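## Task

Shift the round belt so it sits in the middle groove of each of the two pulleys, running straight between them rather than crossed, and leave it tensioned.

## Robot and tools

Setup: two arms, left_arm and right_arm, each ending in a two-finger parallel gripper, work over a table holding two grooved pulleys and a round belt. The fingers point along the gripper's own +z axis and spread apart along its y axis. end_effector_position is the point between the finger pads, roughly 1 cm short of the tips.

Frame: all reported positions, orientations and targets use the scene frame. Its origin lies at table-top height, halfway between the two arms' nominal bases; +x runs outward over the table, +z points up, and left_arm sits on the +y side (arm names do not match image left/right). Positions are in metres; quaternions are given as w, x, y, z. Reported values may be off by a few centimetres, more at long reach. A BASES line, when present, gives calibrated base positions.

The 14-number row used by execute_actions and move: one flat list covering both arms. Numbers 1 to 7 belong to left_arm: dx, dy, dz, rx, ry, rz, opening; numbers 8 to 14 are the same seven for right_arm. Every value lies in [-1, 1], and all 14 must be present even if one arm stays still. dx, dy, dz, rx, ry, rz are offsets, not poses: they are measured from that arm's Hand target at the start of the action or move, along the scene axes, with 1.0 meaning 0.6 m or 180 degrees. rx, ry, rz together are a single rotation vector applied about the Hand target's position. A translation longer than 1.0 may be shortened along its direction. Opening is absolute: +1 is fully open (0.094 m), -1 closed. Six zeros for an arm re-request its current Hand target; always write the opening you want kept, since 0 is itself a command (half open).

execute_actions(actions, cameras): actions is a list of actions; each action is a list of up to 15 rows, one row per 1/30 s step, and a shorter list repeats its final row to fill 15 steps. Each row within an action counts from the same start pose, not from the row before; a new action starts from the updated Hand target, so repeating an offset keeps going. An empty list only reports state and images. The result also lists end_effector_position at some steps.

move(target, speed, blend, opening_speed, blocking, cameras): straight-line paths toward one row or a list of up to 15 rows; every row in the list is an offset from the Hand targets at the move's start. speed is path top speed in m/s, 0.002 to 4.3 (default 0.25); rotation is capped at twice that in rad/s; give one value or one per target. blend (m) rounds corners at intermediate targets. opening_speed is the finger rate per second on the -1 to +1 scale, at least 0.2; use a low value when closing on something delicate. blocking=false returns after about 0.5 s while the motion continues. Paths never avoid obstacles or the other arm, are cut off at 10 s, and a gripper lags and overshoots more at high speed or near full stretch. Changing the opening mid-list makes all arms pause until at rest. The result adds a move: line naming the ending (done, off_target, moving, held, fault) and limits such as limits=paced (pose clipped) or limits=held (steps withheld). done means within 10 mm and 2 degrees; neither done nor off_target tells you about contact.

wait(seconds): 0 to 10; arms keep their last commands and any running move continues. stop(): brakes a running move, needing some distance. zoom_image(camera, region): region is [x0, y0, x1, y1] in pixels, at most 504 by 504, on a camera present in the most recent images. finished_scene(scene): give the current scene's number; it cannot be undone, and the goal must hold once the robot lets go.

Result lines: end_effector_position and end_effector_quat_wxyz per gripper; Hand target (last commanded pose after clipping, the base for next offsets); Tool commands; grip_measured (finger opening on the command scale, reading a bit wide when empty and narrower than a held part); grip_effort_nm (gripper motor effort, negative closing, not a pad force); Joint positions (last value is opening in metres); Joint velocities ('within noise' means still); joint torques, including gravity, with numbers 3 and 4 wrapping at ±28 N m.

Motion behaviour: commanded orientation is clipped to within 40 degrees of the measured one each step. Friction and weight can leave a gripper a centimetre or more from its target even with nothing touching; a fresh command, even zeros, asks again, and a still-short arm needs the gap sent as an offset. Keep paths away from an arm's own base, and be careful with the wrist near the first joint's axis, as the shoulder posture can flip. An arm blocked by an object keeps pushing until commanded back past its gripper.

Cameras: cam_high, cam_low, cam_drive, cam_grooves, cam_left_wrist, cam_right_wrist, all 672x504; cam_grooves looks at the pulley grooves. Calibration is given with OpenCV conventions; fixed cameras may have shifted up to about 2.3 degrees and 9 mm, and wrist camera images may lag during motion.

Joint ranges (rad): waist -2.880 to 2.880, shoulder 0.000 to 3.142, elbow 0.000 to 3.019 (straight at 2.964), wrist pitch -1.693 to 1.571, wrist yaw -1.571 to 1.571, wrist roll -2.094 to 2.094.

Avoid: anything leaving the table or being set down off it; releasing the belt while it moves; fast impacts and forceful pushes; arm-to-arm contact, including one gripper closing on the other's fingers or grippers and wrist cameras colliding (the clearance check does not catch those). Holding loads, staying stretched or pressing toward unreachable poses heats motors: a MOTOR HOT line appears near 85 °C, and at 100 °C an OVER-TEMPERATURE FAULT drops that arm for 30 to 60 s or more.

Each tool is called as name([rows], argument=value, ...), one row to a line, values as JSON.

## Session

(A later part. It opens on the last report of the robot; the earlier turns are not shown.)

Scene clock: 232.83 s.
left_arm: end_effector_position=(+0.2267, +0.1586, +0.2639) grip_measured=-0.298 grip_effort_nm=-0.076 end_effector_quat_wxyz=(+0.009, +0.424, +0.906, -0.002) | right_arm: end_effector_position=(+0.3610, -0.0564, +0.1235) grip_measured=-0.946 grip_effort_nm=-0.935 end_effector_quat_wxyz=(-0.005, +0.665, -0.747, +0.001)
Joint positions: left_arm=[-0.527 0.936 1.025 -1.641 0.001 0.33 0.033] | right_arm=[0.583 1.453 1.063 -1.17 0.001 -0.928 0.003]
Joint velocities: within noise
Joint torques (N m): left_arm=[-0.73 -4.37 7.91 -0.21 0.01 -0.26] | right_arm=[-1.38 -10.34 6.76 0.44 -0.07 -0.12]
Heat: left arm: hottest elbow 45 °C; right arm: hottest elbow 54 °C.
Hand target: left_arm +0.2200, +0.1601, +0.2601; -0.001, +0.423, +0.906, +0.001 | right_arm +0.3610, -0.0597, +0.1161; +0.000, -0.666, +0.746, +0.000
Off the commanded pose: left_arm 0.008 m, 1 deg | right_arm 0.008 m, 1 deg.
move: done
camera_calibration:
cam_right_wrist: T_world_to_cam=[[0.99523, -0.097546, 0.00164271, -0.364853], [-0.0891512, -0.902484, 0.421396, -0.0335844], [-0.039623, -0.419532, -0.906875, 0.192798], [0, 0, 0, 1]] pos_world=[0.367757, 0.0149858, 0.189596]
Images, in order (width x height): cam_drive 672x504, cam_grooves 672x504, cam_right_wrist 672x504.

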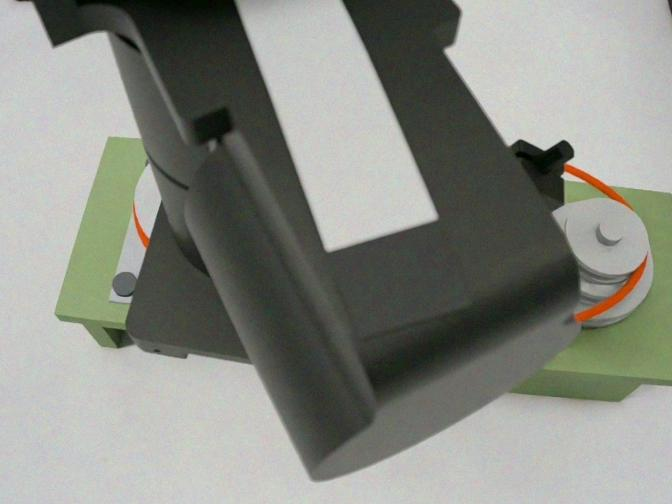

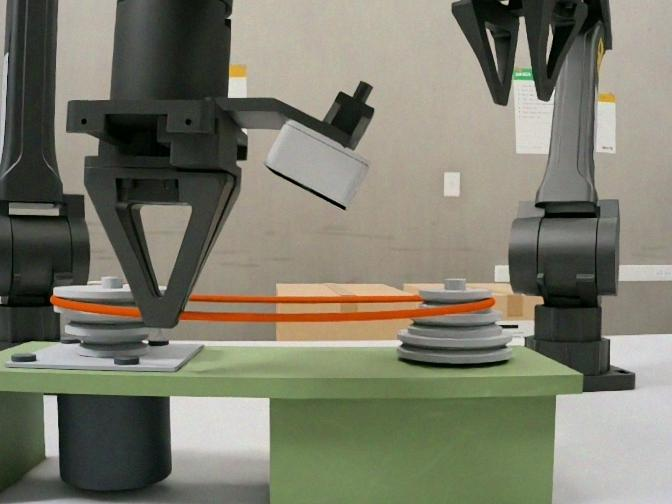

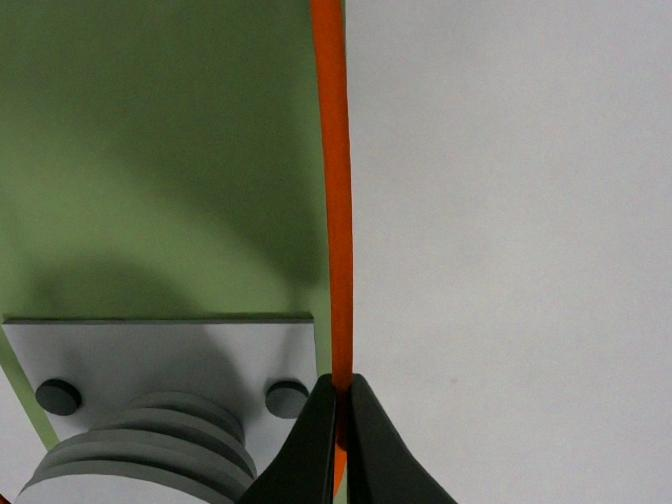

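move([
  [0,0,0,0,0,0,-0.3,0,0,-0.011,0,0,0,-1],
  [0,0,0,0,0,0,-0.3,-0.017,-0.068,-0.011,0,0,0,-1],
  [0,0,0,0,0,0,-0.3,-0.036,-0.107,-0.011,0,0,-0.167,-1],
], speed=0.08, cameras=["cam_grooves","cam_right_wrist","cam_drive"])

Scene clock: 262.33 s.
left_arm: end_effector_position=(+0.2267, +0.1586, +0.2639) grip_measured=-0.298 grip_effort_nm=-0.081 end_effector_quat_wxyz=(+0.009, +0.424, +0.906, -0.002) | right_arm: end_effector_position=(+0.3416, -0.1184, +0.1110) grip_measured=-0.951 grip_effort_nm=-1.023 end_effector_quat_wxyz=(+0.000, -0.462, +0.887, +0.000)
Joint positions: left_arm=[-0.527 0.936 1.025 -1.641 0.001 0.33 0.033] | right_arm=[0.459 1.357 0.93 -1.144 -0.001 -0.556 0.002]
Joint velocities: within noise
Joint torques (N m): left_arm=[-0.56 -4.48 7.87 -0.06 -0.02 -0.23] | right_arm=[-2.55 -10.11 6.45 0.29 -0.02 0.08]
Heat: left arm: hottest elbow 45 °C; right arm: hottest elbow 52 °C.
Hand target: left_arm +0.2200, +0.1601, +0.2601; -0.001, +0.423, +0.906, +0.001 | right_arm +0.3393, -0.1239, +0.1095; +0.000, -0.450, +0.893, +0.000
Off the commanded pose: left_arm 0.008 m, 1 deg | right_arm 0.006 m, 1 deg.
move: done
camera_calibration:
cam_right_wrist: T_world_to_cam=[[0.828637, -0.559728, -0.00805417, -0.34824], [-0.503531, -0.751574, 0.426139, 0.0728345], [-0.244575, -0.349059, -0.904622, 0.232716], [0, 0, 0, 1]] pos_world=[0.382156, -0.0589477, 0.176677]
Images, in order (width x height): cam_drive 672x504, cam_grooves 672x504, cam_right_wrist 672x504.

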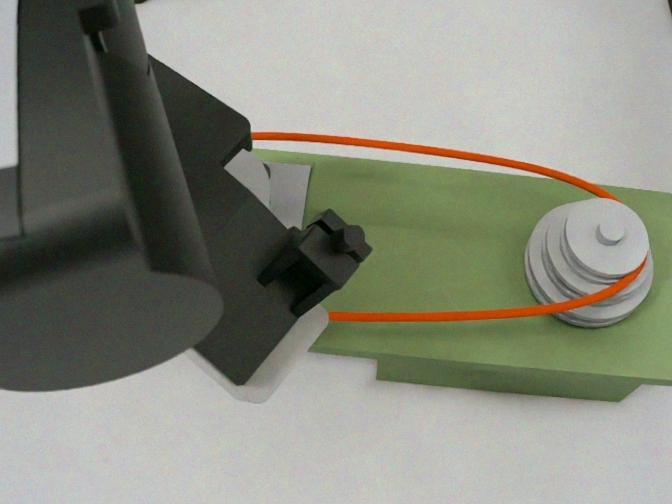

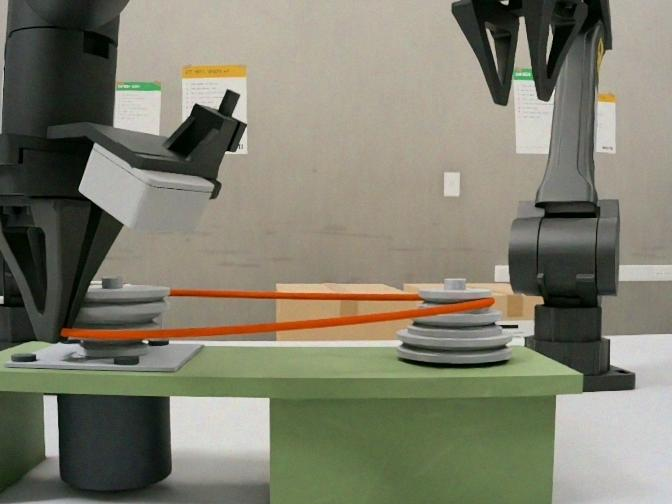

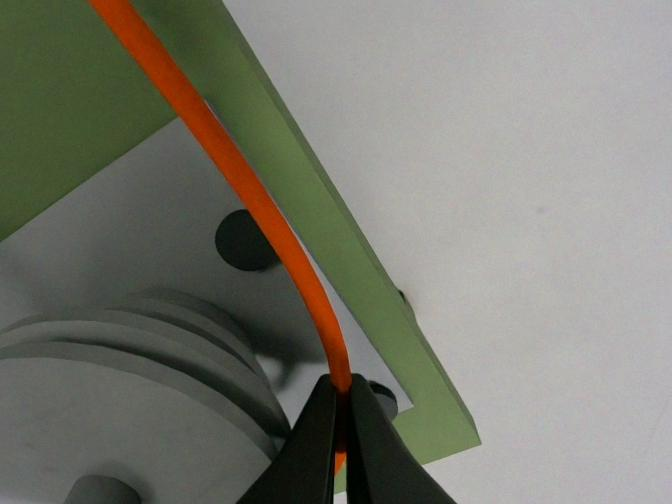

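move([
  [0,0,0,0,0,0,-0.3,-0.036,-0.028,0.008,0,0,-0.167,-1],
  [0,0,0,0,0,0,-0.3,-0.076,-0.034,0.01,0,0,-0.333,-1],
], speed=0.06, cameras=["cam_grooves","cam_right_wrist","cam_drive"])

Scene clock: 284.17 s.
left_arm: end_effector_position=(+0.2267, +0.1586, +0.2639) grip_measured=-0.298 grip_effort_nm=-0.076 end_effector_quat_wxyz=(+0.009, +0.424, +0.906, -0.002) | right_arm: end_effector_position=(+0.3020, -0.1421, +0.1175) grip_measured=-0.951 grip_effort_nm=-1.013 end_effector_quat_wxyz=(+0.007, +0.051, +0.999, +0.005)
Joint positions: left_arm=[-0.527 0.936 1.025 -1.641 0.001 0.33 0.033] | right_arm=[0.437 1.212 0.821 -1.162 -0.004 0.484 0.002]
Joint velocities: within noise
Joint torques (N m): left_arm=[-0.62 -4.37 7.87 -0.18 -0.02 -0.25] | right_arm=[-0.38 -8.76 6.54 -0.35 0.19 0.09]
Heat: left arm: hottest elbow 45 °C; right arm: hottest elbow 49 °C.
Hand target: left_arm +0.2200, +0.1601, +0.2601; -0.001, +0.423, +0.906, +0.001 | right_arm +0.2937, -0.1444, +0.1154; +0.000, +0.056, +0.998, +0.000
Off the commanded pose: left_arm 0.008 m, 1 deg | right_arm 0.009 m, 1 deg.
move: done
camera_calibration:
cam_right_wrist: T_world_to_cam=[[-0.0845947, -0.99624, -0.0187025, -0.113661], [-0.907886, 0.0693306, 0.413444, 0.272536], [-0.410593, 0.051955, -0.910337, 0.328441], [0, 0, 0, 1]] pos_world=[0.372672, -0.149193, 0.184188]
Images, in order (width x height): cam_drive 672x504, cam_grooves 672x504, cam_right_wrist 672x504.

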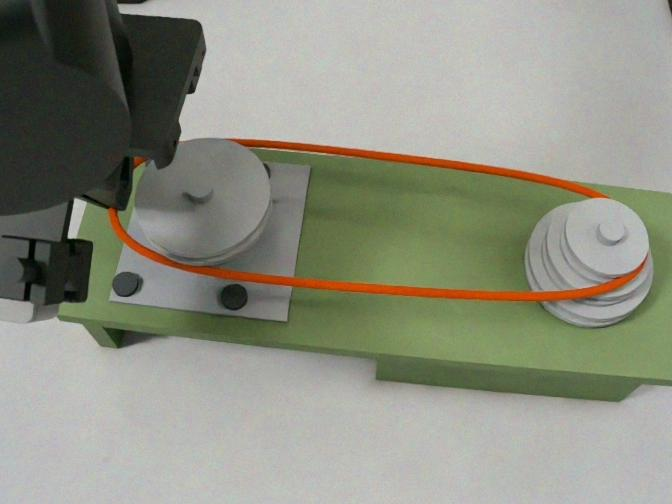

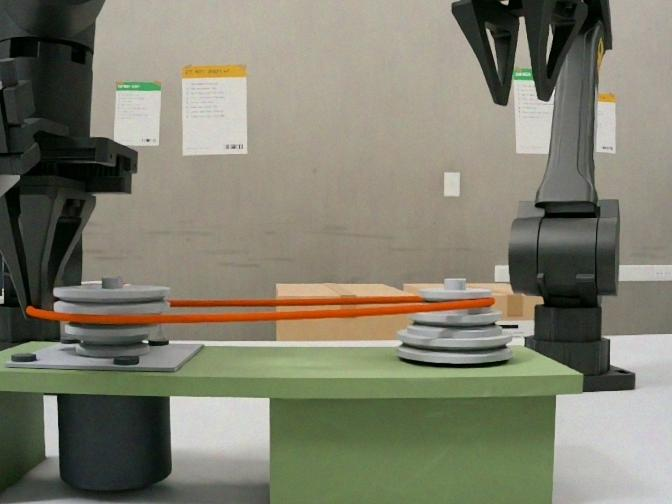

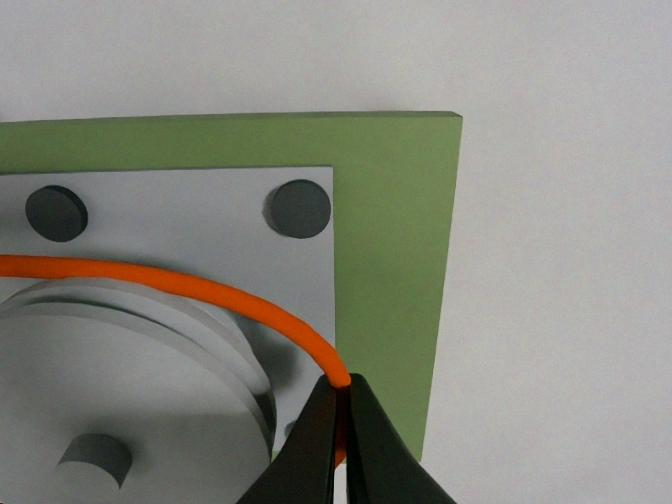

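move([
  [0,0,0,0,0,0,-0.3,-0.0455,0.021,0,0,0,-0.167,-0.8],
  [0,0,0,0,0,0,-0.3,-0.071,0.054,0,0,0,-0.333,-0.8],
], speed=0.06, cameras=["cam_grooves","cam_right_wrist","cam_drive"])

Scene clock: 313.13 s.
left_arm: end_effector_position=(+0.2267, +0.1586, +0.2639) grip_measured=-0.298 grip_effort_nm=-0.085 end_effector_quat_wxyz=(+0.009, +0.424, +0.906, -0.002) | right_arm: end_effector_position=(+0.2598, -0.1102, +0.1178) grip_measured=-0.802 grip_effort_nm=0.110 end_effector_quat_wxyz=(+0.003, +0.546, +0.838, +0.008)
Joint positions: left_arm=[-0.527 0.936 1.025 -1.641 0.001 0.33 0.033] | right_arm=[0.597 1.143 0.768 -1.179 -0.002 1.696 0.009]
Joint velocities: within noise
Joint torques (N m): left_arm=[-0.5 -5.19 7.97 -0.25 -0.03 -0.23] | right_arm=[-0.38 -7.18 6.64 -0.53 0.16 0.13]
Heat: left arm: hottest elbow 45 °C; right arm: hottest elbow 48 °C.
Hand target: left_arm +0.2200, +0.1601, +0.2601; -0.001, +0.423, +0.906, +0.001 | right_arm +0.2512, -0.1119, +0.1155; +0.000, +0.548, +0.837, +0.000
Off the commanded pose: left_arm 0.008 m, 1 deg | right_arm 0.009 m, 1 deg.
move: done
camera_calibration:
cam_right_wrist: T_world_to_cam=[[-0.907107, -0.420191, -0.0244287, 0.192359], [-0.389044, 0.814888, 0.429655, 0.177345], [-0.16063, 0.399247, -0.902663, 0.282112], [0, 0, 0, 1]] pos_world=[0.288801, -0.176321, 0.183154]
Images, in order (width x height): cam_drive 672x504, cam_grooves 672x504, cam_right_wrist 672x504.

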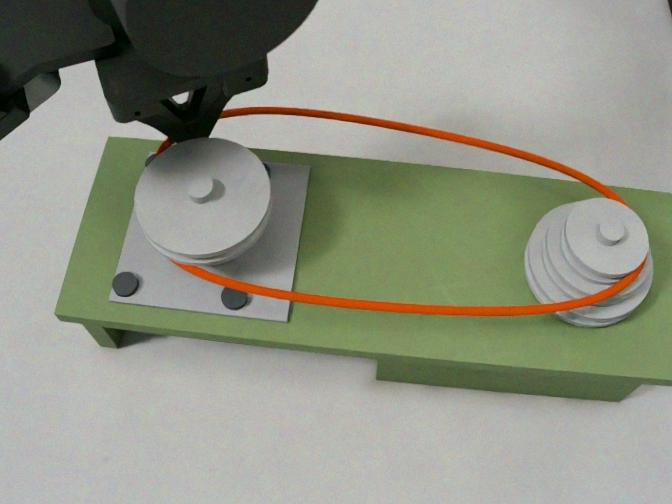

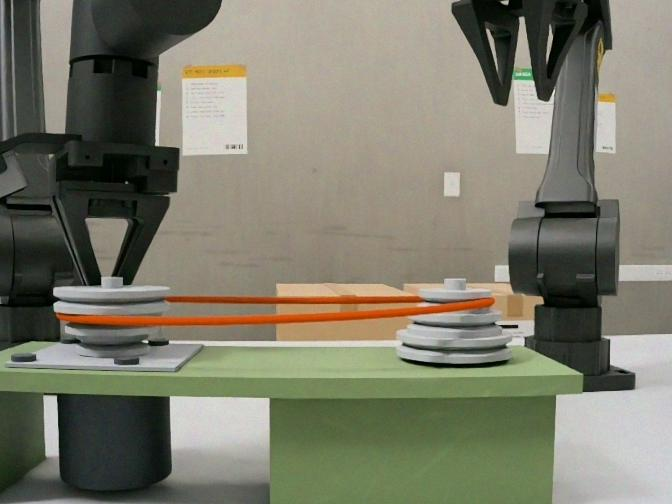

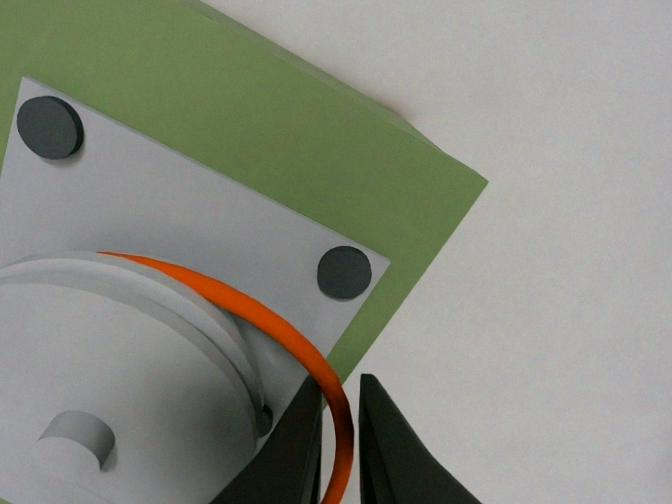

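move([
  [0,0,0,0,0,0,-0.3,-0.0065,0.0405,-0.003,0,0,0,-0.8],
  [0,0,0,0,0,0,-0.3,0.001,0.09,-0.003,0,0,-0.1,-0.8],
], speed=0.06, cameras=["cam_grooves","cam_right_wrist","cam_drive"])

zoom_image(camera="cam_grooves", region=[20, 240, 220, 390])

Scene clock: 326.20 s.
left_arm: end_effector_position=(+0.2267, +0.1586, +0.2639) grip_measured=-0.298 grip_effort_nm=-0.081 end_effector_quat_wxyz=(+0.009, +0.424, +0.906, -0.002) | right_arm: end_effector_position=(+0.2376, -0.0738, +0.1014) grip_measured=-0.802 grip_effort_nm=0.105 end_effector_quat_wxyz=(-0.016, +0.651, +0.759, -0.017)
Joint positions: left_arm=[-0.527 0.936 1.025 -1.641 0.001 0.33 0.033] | right_arm=[0.731 1.212 0.774 -1.171 -0.025 2.094 0.009]
Joint velocities: within noise
Joint torques (N m): left_arm=[0.15 -4.31 7.99 -0.27 0.02 -0.25] | right_arm=[-0.73 -6.18 10.45 0.17 -0.07 0.08]
Heat: left arm: hottest elbow 45 °C; right arm: hottest elbow 47 °C.
Hand target: left_arm +0.2200, +0.1601, +0.2601; -0.001, +0.423, +0.906, +0.001 | right_arm +0.2517, -0.0579, +0.1136; +0.000, +0.672, +0.741, +0.000
Off the commanded pose: left_arm 0.008 m, 1 deg | right_arm 0.025 m, 4 deg.
joint sent to its limit (right arm) — joint 6 (wrist roll), upper limit. The joint targets are off in orientation, not in position.
move: off_target (right_arm)
camera_calibration:
cam_right_wrist: T_world_to_cam=[[-0.984901, -0.168863, 0.0381476, 0.217914], [-0.136491, 0.892984, 0.428894, 0.0919021], [-0.10649, 0.417212, -0.902549, 0.237711], [0, 0, 0, 1]] pos_world=[0.252481, -0.144445, 0.166817]
Images, in order (width x height): cam_drive 672x504, cam_grooves 672x504, cam_right_wrist 672x504.

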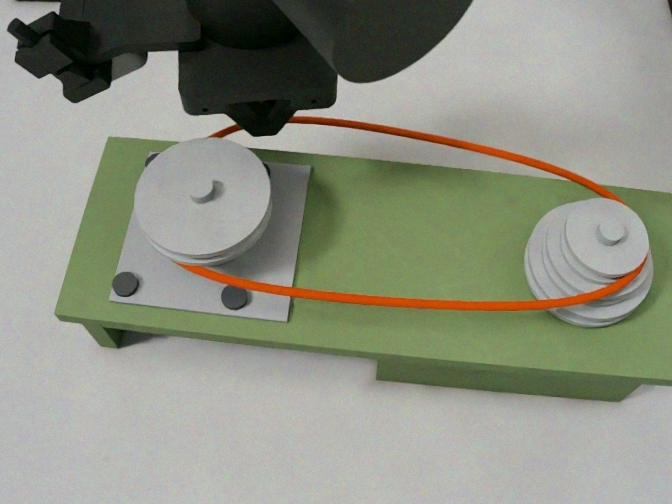

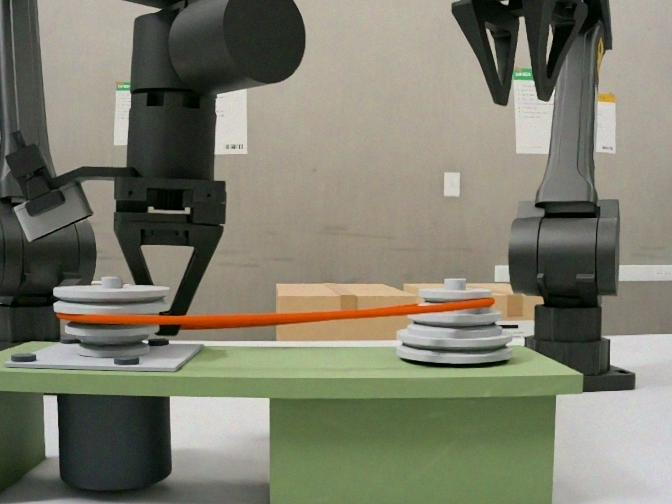

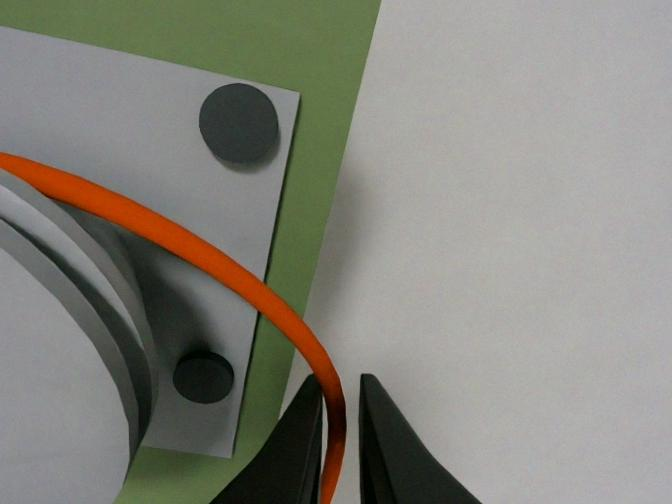

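Scaled by 2.520 from the camera's 672x504 image, which has a finer 960x720 frame.

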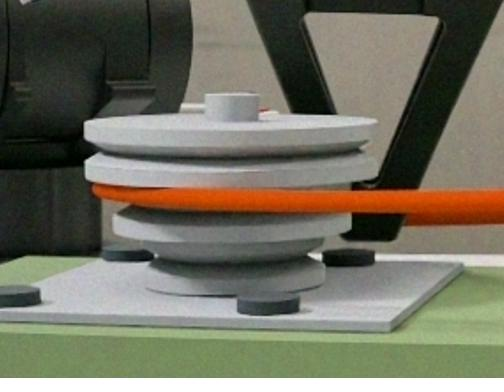

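move([
  [0,0,0,0,0,0,-0.3,-0.02,-0.02,-0.015,0,0,0.07,-0.8],
  [0,0,0,0,0,0,-0.3,-0.02,-0.02,-0.015,0,0,0.07,-0.45],
  [0,0,0,0,0,0,-0.3,-0.02,-0.02,0.18,0,0,0.1,-0.45],
], speed=[0.06,0.06,0.12], opening_speed=0.8, cameras=["cam_grooves","cam_right_wrist","cam_drive"])

zoom_image(camera="cam_grooves", region=[20, 240, 220, 390])

Scene clock: 342.50 s.
left_arm: end_effector_position=(+0.2267, +0.1586, +0.2639) grip_measured=-0.298 grip_effort_nm=-0.081 end_effector_quat_wxyz=(+0.009, +0.424, +0.906, -0.002) | right_arm: end_effector_position=(+0.2307, -0.0817, +0.1998) grip_measured=-0.452 grip_effort_nm=0.110 end_effector_quat_wxyz=(-0.007, +0.559, +0.829, -0.023)
Joint positions: left_arm=[-0.527 0.936 1.025 -1.641 0.001 0.33 0.033] | right_arm=[0.74 1.105 0.963 -1.477 0 1.871 0.026]
Joint velocities: within noise
Joint torques (N m): left_arm=[-0.79 -4.31 8.02 -0.2 -0.01 -0.18] | right_arm=[-0.26 -7.53 11.89 -0.36 0.13 -0.2]
Heat: left arm: hottest elbow 45 °C; right arm: hottest elbow 50 °C.
Hand target: left_arm +0.2200, +0.1601, +0.2601; -0.001, +0.423, +0.906, +0.001 | right_arm +0.2398, -0.0699, +0.2218; +0.000, +0.548, +0.837, +0.000
Off the commanded pose: left_arm 0.008 m, 1 deg | right_arm 0.026 m, 3 deg.
move: off_target (right_arm)
camera_calibration:
cam_right_wrist: T_world_to_cam=[[-0.919613, -0.390871, 0.039145, 0.172562], [-0.341226, 0.844208, 0.413374, 0.102282], [-0.194622, 0.366786, -0.90972, 0.346789], [0, 0, 0, 1]] pos_world=[0.261084, -0.146095, 0.266445]
Images, in order (width x height): cam_drive 672x504, cam_grooves 672x504, cam_right_wrist 672x504.

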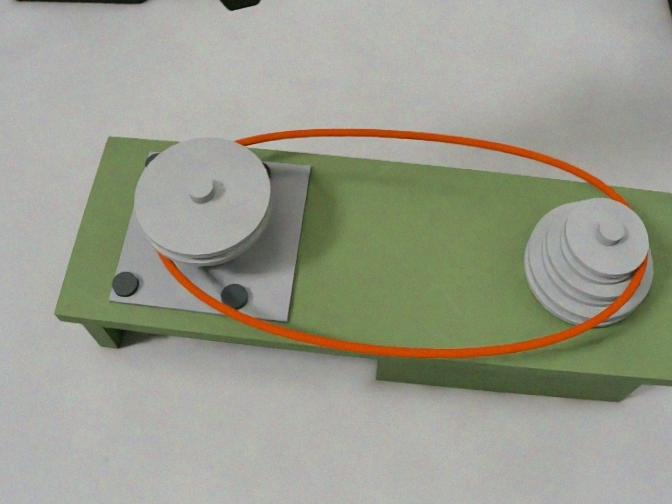

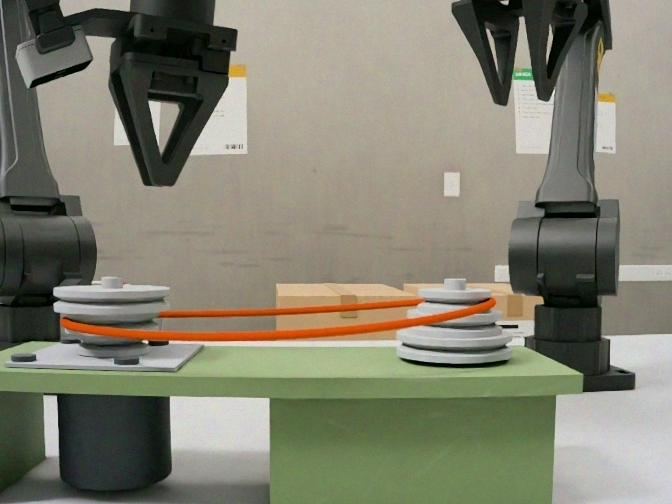

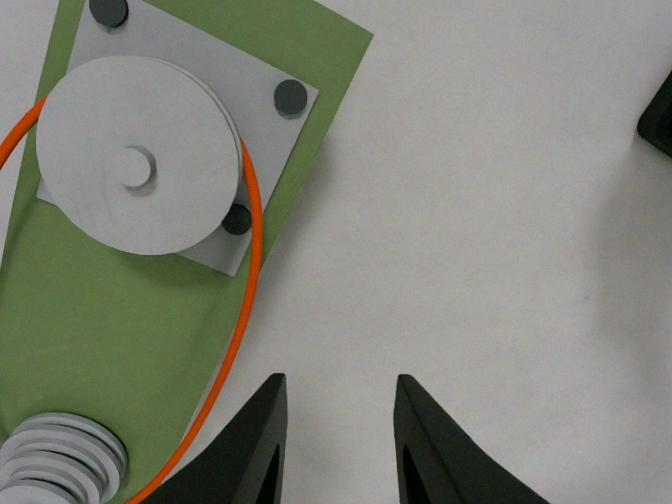

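Scaled by 2.520 from the camera's 672x504 image, which has a finer 960x720 frame.

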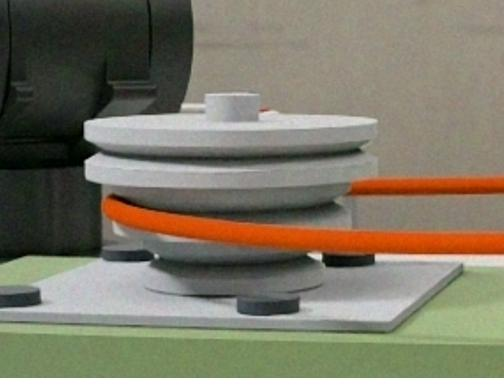

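move(target=[0.25,-0.183,-0.1,0,0,-0.258,-0.2,-0.033,-0.217,0.03,0,0,0.333,-0.4], speed=0.2, cameras=["cam_grooves","cam_left_wrist","cam_drive"])

Scene clock: 367.33 s.
left_arm: end_effector_position=(+0.3554, +0.0649, +0.1914) grip_measured=-0.202 grip_effort_nm=0.090 end_effector_quat_wxyz=(-0.018, +0.739, +0.674, -0.003) | right_arm: end_effector_position=(+0.2246, -0.1964, +0.2427) grip_measured=-0.402 grip_effort_nm=0.115 end_effector_quat_wxyz=(+0.007, +0.058, +0.998, +0.002)
Joint positions: left_arm=[-0.562 1.416 1.21 -1.401 -0.002 1.082 0.038] | right_arm=[0.342 0.884 0.942 -1.615 0.002 0.403 0.028]
Joint velocities: within noise
Joint torques (N m): left_arm=[-0.85 -9.35 12.18 0.66 0.11 -0.04] | right_arm=[-2.73 -4.48 7.61 -0.12 -0.05 -0.14]
Heat: left arm: hottest elbow 46 °C; right arm: hottest elbow 56 °C.
Hand target: left_arm +0.3701, +0.0503, +0.2002; +0.000, +0.746, +0.666, +0.001 | right_arm +0.2200, -0.2001, +0.2397; +0.000, +0.056, +0.998, +0.000
Off the commanded pose: left_arm 0.022 m, 2 deg | right_arm 0.007 m, 1 deg.
move: off_target (left_arm)
camera_calibration:
cam_left_wrist: T_world_to_cam=[[-0.995865, 0.0899051, 0.0130434, 0.345668], [0.0869784, 0.902136, 0.422593, -0.129904], [0.0262263, 0.42198, -0.906226, 0.224457], [0, 0, 0, 1]] pos_world=[0.349651, -0.00860282, 0.253796]
Images, in order (width x height): cam_drive 672x504, cam_grooves 672x504, cam_left_wrist 672x504.

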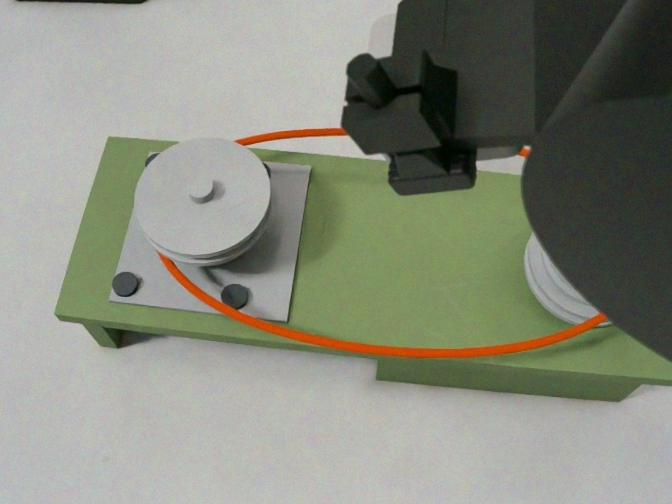

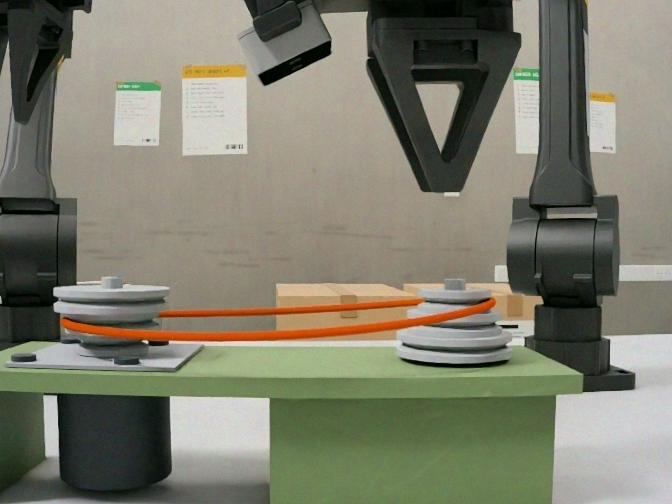

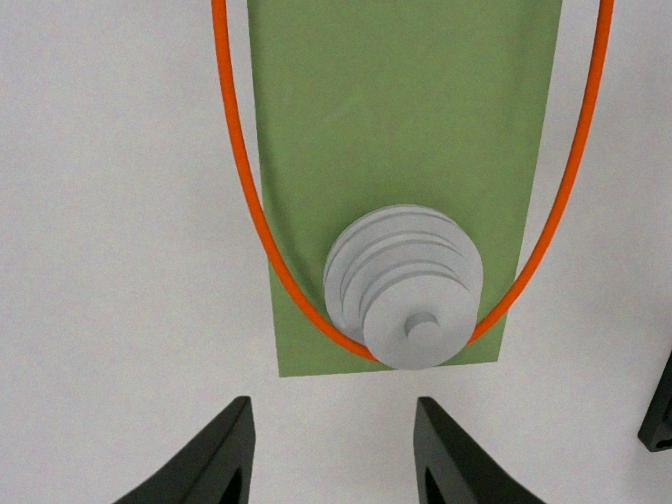

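move(target=[0.015,-0.002,-0.08,0,0,0,-0.2,0,0,0,0,0,0,-0.4], speed=0.12, cameras=["cam_grooves","cam_left_wrist"])

Scene clock: 382.47 s.
left_arm: end_effector_position=(+0.3786, +0.0497, +0.1649) grip_measured=-0.202 grip_effort_nm=0.090 end_effector_quat_wxyz=(+0.009, +0.742, +0.670, +0.003) | right_arm: end_effector_position=(+0.2245, -0.1964, +0.2427) grip_measured=-0.402 grip_effort_nm=0.110 end_effector_quat_wxyz=(+0.006, +0.058, +0.998, +0.001)
Joint positions: left_arm=[-0.562 1.47 1.196 -1.278 -0.002 1.092 0.038] | right_arm=[0.342 0.884 0.942 -1.616 0.002 0.403 0.028]
Joint velocities: within noise
Joint torques (N m): left_arm=[-0.44 -10.29 7.61 0.8 0.14 -0.03] | right_arm=[-2.49 -4.78 7.42 -0.16 -0.06 -0.21]
Heat: left arm: hottest elbow 50 °C; right arm: hottest elbow 53 °C.
Hand target: left_arm +0.3790, +0.0491, +0.1521; +0.000, +0.746, +0.666, +0.001 | right_arm +0.2199, -0.2001, +0.2397; +0.000, +0.056, +0.998, +0.000
Off the commanded pose: left_arm 0.013 m, 1 deg | right_arm 0.007 m, 1 deg.
move: off_target (left_arm)
camera_calibration:
cam_left_wrist: T_world_to_cam=[[-0.994441, 0.0993825, -0.0347741, 0.377339], [0.0773357, 0.913552, 0.399302, -0.100026], [0.0714515, 0.394393, -0.91616, 0.192136], [0, 0, 0, 1]] pos_world=[0.369248, -0.0218995, 0.22909]
Images, in order (width x height): cam_grooves 672x504, cam_left_wrist 672x504.

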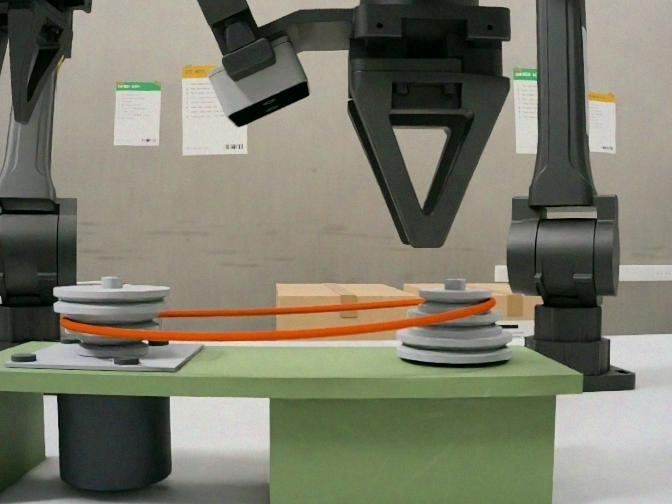

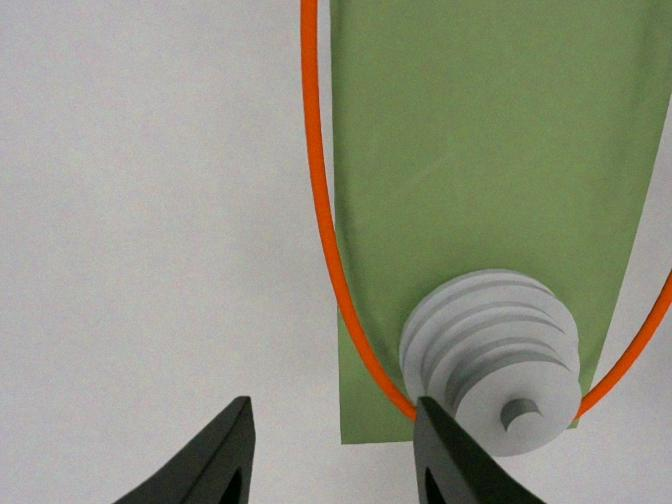

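move(target=[-0.006,0,-0.062,0,0,0,-0.2,0,0,0,0,0,0,-0.4], speed=0.1, cameras=["cam_grooves","cam_left_wrist"])

Scene clock: 393.57 s.
left_arm: end_effector_position=(+0.3772, +0.0506, +0.1277) grip_measured=-0.202 grip_effort_nm=0.090 end_effector_quat_wxyz=(+0.009, +0.742, +0.670, +0.004) | right_arm: end_effector_position=(+0.2245, -0.1964, +0.2427) grip_measured=-0.402 grip_effort_nm=0.110 end_effector_quat_wxyz=(+0.006, +0.058, +0.998, +0.001)
Joint positions: left_arm=[-0.562 1.497 1.123 -1.177 -0.002 1.093 0.038] | right_arm=[0.342 0.884 0.942 -1.616 0.002 0.402 0.028]
Joint velocities: within noise
Joint torques (N m): left_arm=[-0.62 -10.7 7.17 0.77 0.12 -0.05] | right_arm=[-2.08 -4.13 7.41 -0.47 -0.02 -0.24]
Heat: left arm: hottest elbow 48 °C; right arm: hottest elbow 52 °C.
Hand target: left_arm +0.3754, +0.0491, +0.1149; +0.000, +0.746, +0.666, +0.001 | right_arm +0.2199, -0.2001, +0.2397; +0.000, +0.056, +0.998, +0.000
Off the commanded pose: left_arm 0.013 m, 1 deg | right_arm 0.007 m, 1 deg.
move: off_target (left_arm)
camera_calibration:
cam_left_wrist: T_world_to_cam=[[-0.994351, 0.100168, -0.035107, 0.374501], [0.0779435, 0.9136, 0.399074, -0.0861477], [0.0720481, 0.394083, -0.916247, 0.157559], [0, 0, 0, 1]] pos_world=[0.367749, -0.0208997, 0.191889]
Images, in order (width x height): cam_grooves 672x504, cam_left_wrist 672x504.

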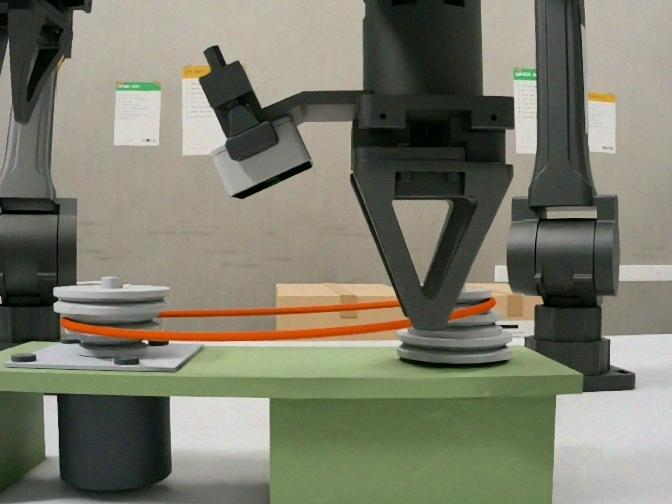

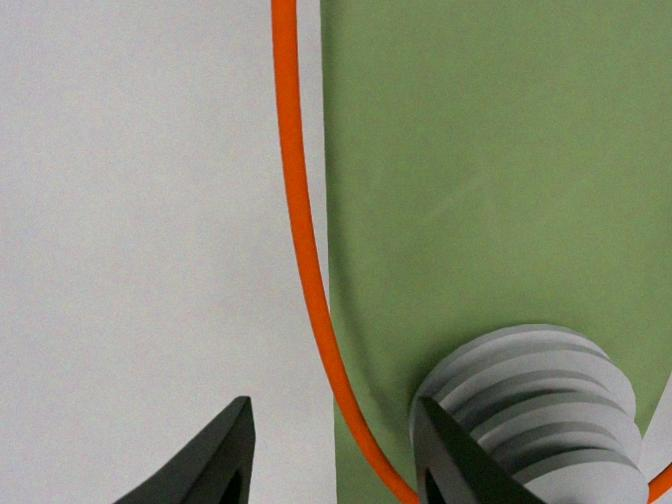

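move([
  [-0.004,0,-0.015,0,0,0,-0.2,0,0,0,0,0,0,-0.4],
  [-0.004,0,-0.015,0,0,0,-1,0,0,0,0,0,0,-0.4],
], speed=0.06, opening_speed=0.8, cameras=["cam_grooves","cam_left_wrist"])

Scene clock: 406.07 s.
left_arm: end_effector_position=(+0.3762, +0.0512, +0.1203) grip_measured=-0.944 grip_effort_nm=-0.930 end_effector_quat_wxyz=(+0.011, +0.742, +0.670, +0.004) | right_arm: end_effector_position=(+0.2245, -0.1964, +0.2427) grip_measured=-0.402 grip_effort_nm=0.110 end_effector_quat_wxyz=(+0.006, +0.058, +0.998, +0.001)
Joint positions: left_arm=[-0.562 1.499 1.104 -1.152 -0.002 1.093 0.003] | right_arm=[0.342 0.884 0.942 -1.616 0.002 0.402 0.028]
Joint velocities: within noise
Joint torques (N m): left_arm=[0.03 -9.76 7.05 0.91 0.15 -0.08] | right_arm=[-2.32 -4.54 7.17 -0.23 0.01 -0.19]
Heat: left arm: hottest elbow 46 °C; right arm: hottest elbow 51 °C.
Hand target: left_arm +0.3730, +0.0491, +0.1059; +0.000, +0.746, +0.666, +0.001 | right_arm +0.2199, -0.2001, +0.2397; +0.000, +0.056, +0.998, +0.000
Off the commanded pose: left_arm 0.015 m, 2 deg | right_arm 0.007 m, 1 deg.
move: off_target (left_arm); target 2's new opening was sent with left_arm's hand 0.015 m and 2 deg from that target
camera_calibration:
cam_left_wrist: T_world_to_cam=[[-0.994206, 0.10011, -0.0391458, 0.373776], [0.076458, 0.91459, 0.397088, -0.0828969], [0.0755547, 0.391794, -0.916945, 0.149562], [0, 0, 0, 1]] pos_world=[0.366648, -0.0201992, 0.184689]
Images, in order (width x height): cam_grooves 672x504, cam_left_wrist 672x504.

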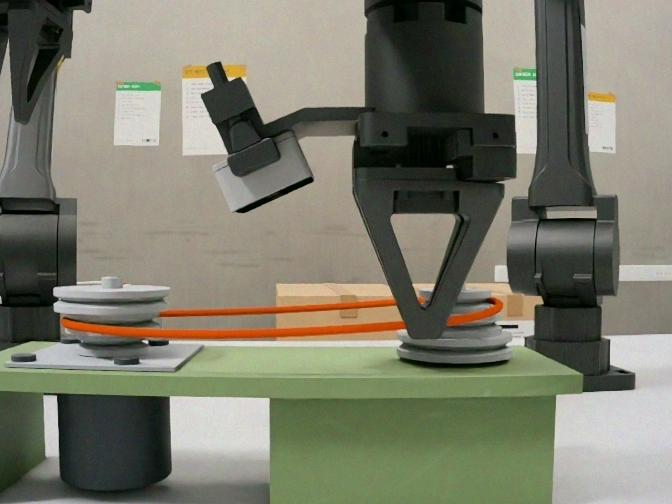

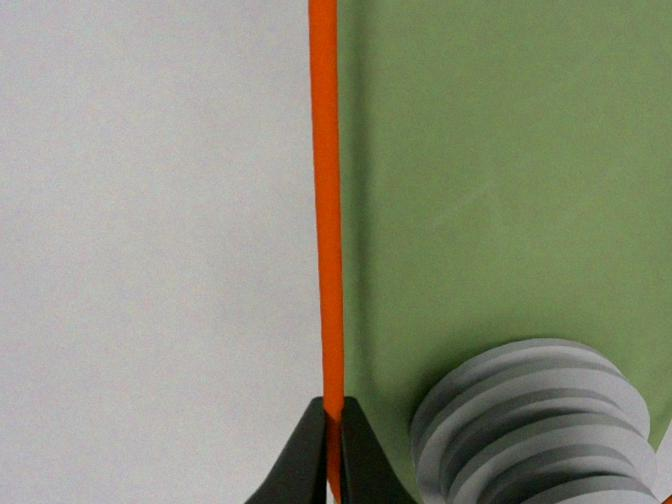

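move([
  [-0.008,0.048,0.006,0,0,0,-1,0,0,0,0,0,0,-0.4],
  [-0.0135,0.087,0.007,0,0,0.167,-1,0,0,0,0,0,0,-0.4],
  [-0.038,0.118,0.008,0,0,0.333,-1,0,0,0,0,0,0,-0.4],
], speed=0.07, cameras=["cam_grooves","cam_left_wrist","cam_drive"])

Scene clock: 433.67 s.
left_arm: end_effector_position=(+0.3503, +0.1125, +0.1121) grip_measured=-0.949 grip_effort_nm=-1.028 end_effector_quat_wxyz=(-0.003, +0.327, +0.945, -0.001) | right_arm: end_effector_position=(+0.2245, -0.1963, +0.2427) grip_measured=-0.402 grip_effort_nm=0.120 end_effector_quat_wxyz=(+0.006, +0.057, +0.998, +0.002)
Joint positions: left_arm=[-0.459 1.39 0.966 -1.152 0.002 0.19 0.002] | right_arm=[0.342 0.884 0.942 -1.616 0.001 0.402 0.028]
Joint velocities: within noise
Joint torques (N m): left_arm=[0.97 -10.7 6.84 0.59 -0.04 -0.22] | right_arm=[-1.73 -5.3 7.58 -0.23 0.01 -0.15]
Heat: left arm: hottest elbow 45 °C; right arm: hottest elbow 49 °C.
Hand target: left_arm +0.3502, +0.1199, +0.1107; -0.001, +0.314, +0.949, +0.001 | right_arm +0.2199, -0.2001, +0.2397; +0.000, +0.056, +0.998, +0.000
Off the commanded pose: left_arm 0.007 m, 2 deg | right_arm 0.007 m, 1 deg.
move: done
camera_calibration:
cam_left_wrist: T_world_to_cam=[[-0.617423, -0.7865, -0.0143667, 0.306457], [-0.720937, 0.558459, 0.410334, 0.184181], [-0.314705, 0.263707, -0.911822, 0.27052], [0, 0, 0, 1]] pos_world=[0.40713, 0.0668331, 0.175493]
Images, in order (width x height): cam_drive 672x504, cam_grooves 672x504, cam_left_wrist 672x504.

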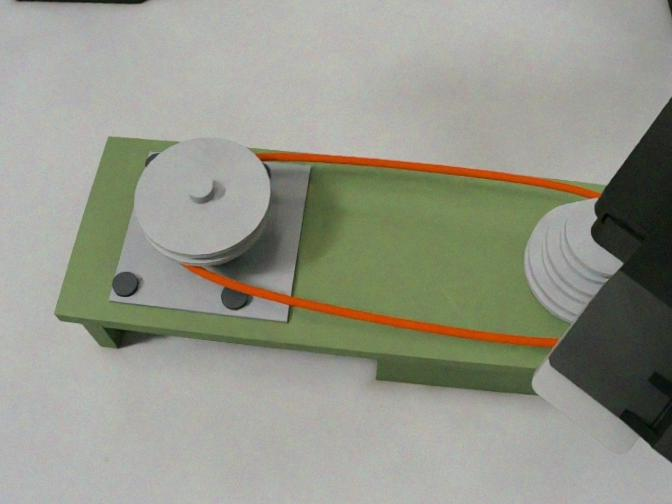

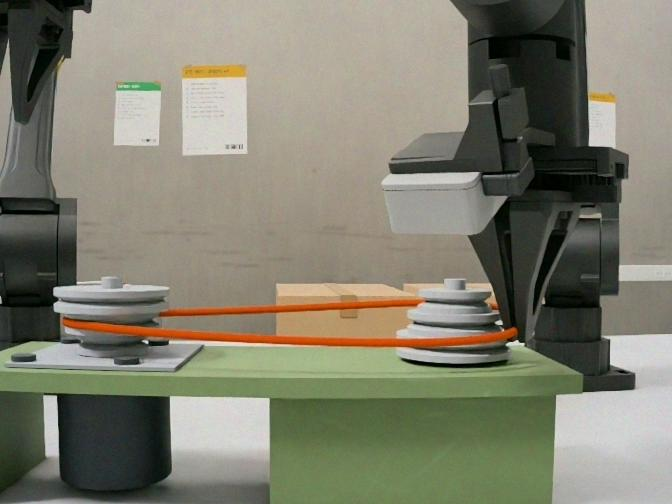

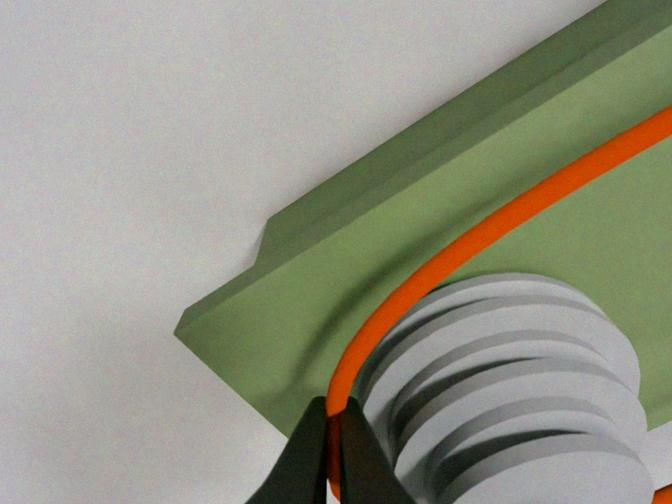

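move(target=[-0.037,0.025,0.011,0,0,0.167,-1,0,0,0,0,0,0,-0.4], speed=0.06, cameras=["cam_grooves","cam_left_wrist","cam_drive"])

Scene clock: 450.17 s.
left_arm: end_effector_position=(+0.3330, +0.1229, +0.1195) grip_measured=-0.949 grip_effort_nm=-1.023 end_effector_quat_wxyz=(+0.007, +0.074, +0.997, -0.007) | right_arm: end_effector_position=(+0.2245, -0.1963, +0.2427) grip_measured=-0.402 grip_effort_nm=0.115 end_effector_quat_wxyz=(+0.006, +0.057, +0.998, +0.002)
Joint positions: left_arm=[-0.453 1.312 0.912 -1.152 0.007 -0.324 0.002] | right_arm=[0.342 0.884 0.942 -1.616 0.001 0.402 0.028]
Joint velocities: within noise
Joint torques (N m): left_arm=[1.85 -9.29 6.82 -0.27 -0.23 -0.27] | right_arm=[-1.73 -4.42 7.47 -0.24 0 -0.23]
Heat: left arm: hottest elbow 43 °C; right arm: hottest elbow 49 °C.
Hand target: left_arm +0.3281, +0.1348, +0.1174; -0.001, +0.057, +0.998, +0.000 | right_arm +0.2199, -0.2001, +0.2397; +0.000, +0.056, +0.998, +0.000
Off the commanded pose: left_arm 0.013 m, 2 deg | right_arm 0.007 m, 1 deg.
move: off_target (left_arm)
camera_calibration:
cam_left_wrist: T_world_to_cam=[[-0.14487, -0.989439, -0.0048673, 0.170493], [-0.9108, 0.131431, 0.391368, 0.280874], [-0.386595, 0.0611308, -0.920221, 0.318916], [0, 0, 0, 1]] pos_world=[0.403811, 0.112281, 0.184378]
Images, in order (width x height): cam_drive 672x504, cam_grooves 672x504, cam_left_wrist 672x504.

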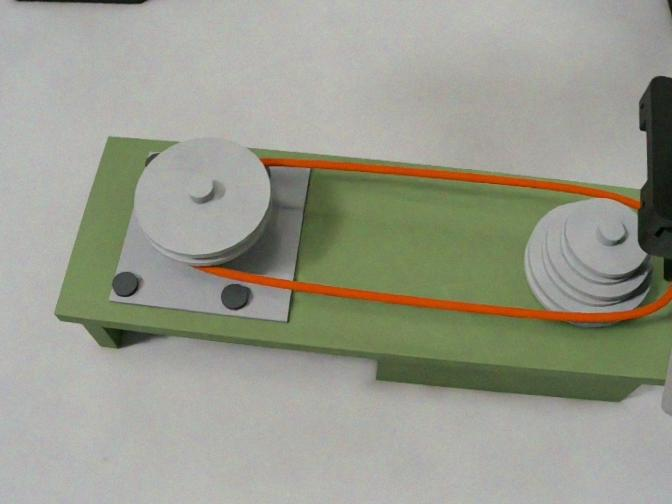

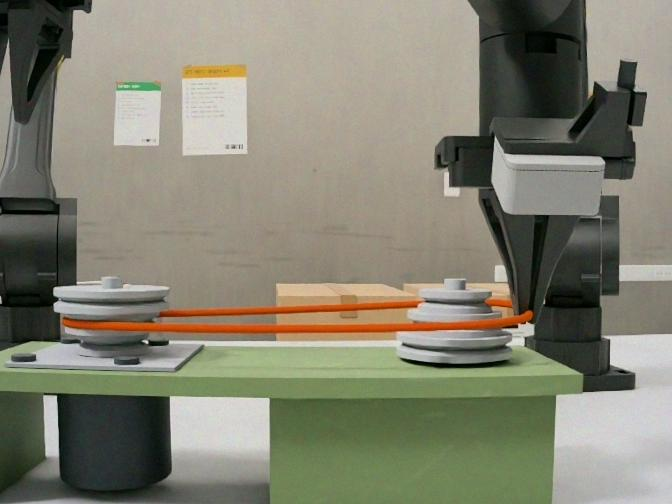

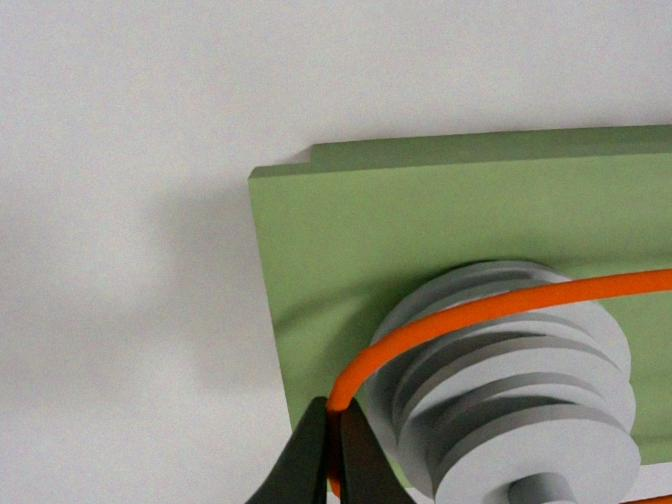

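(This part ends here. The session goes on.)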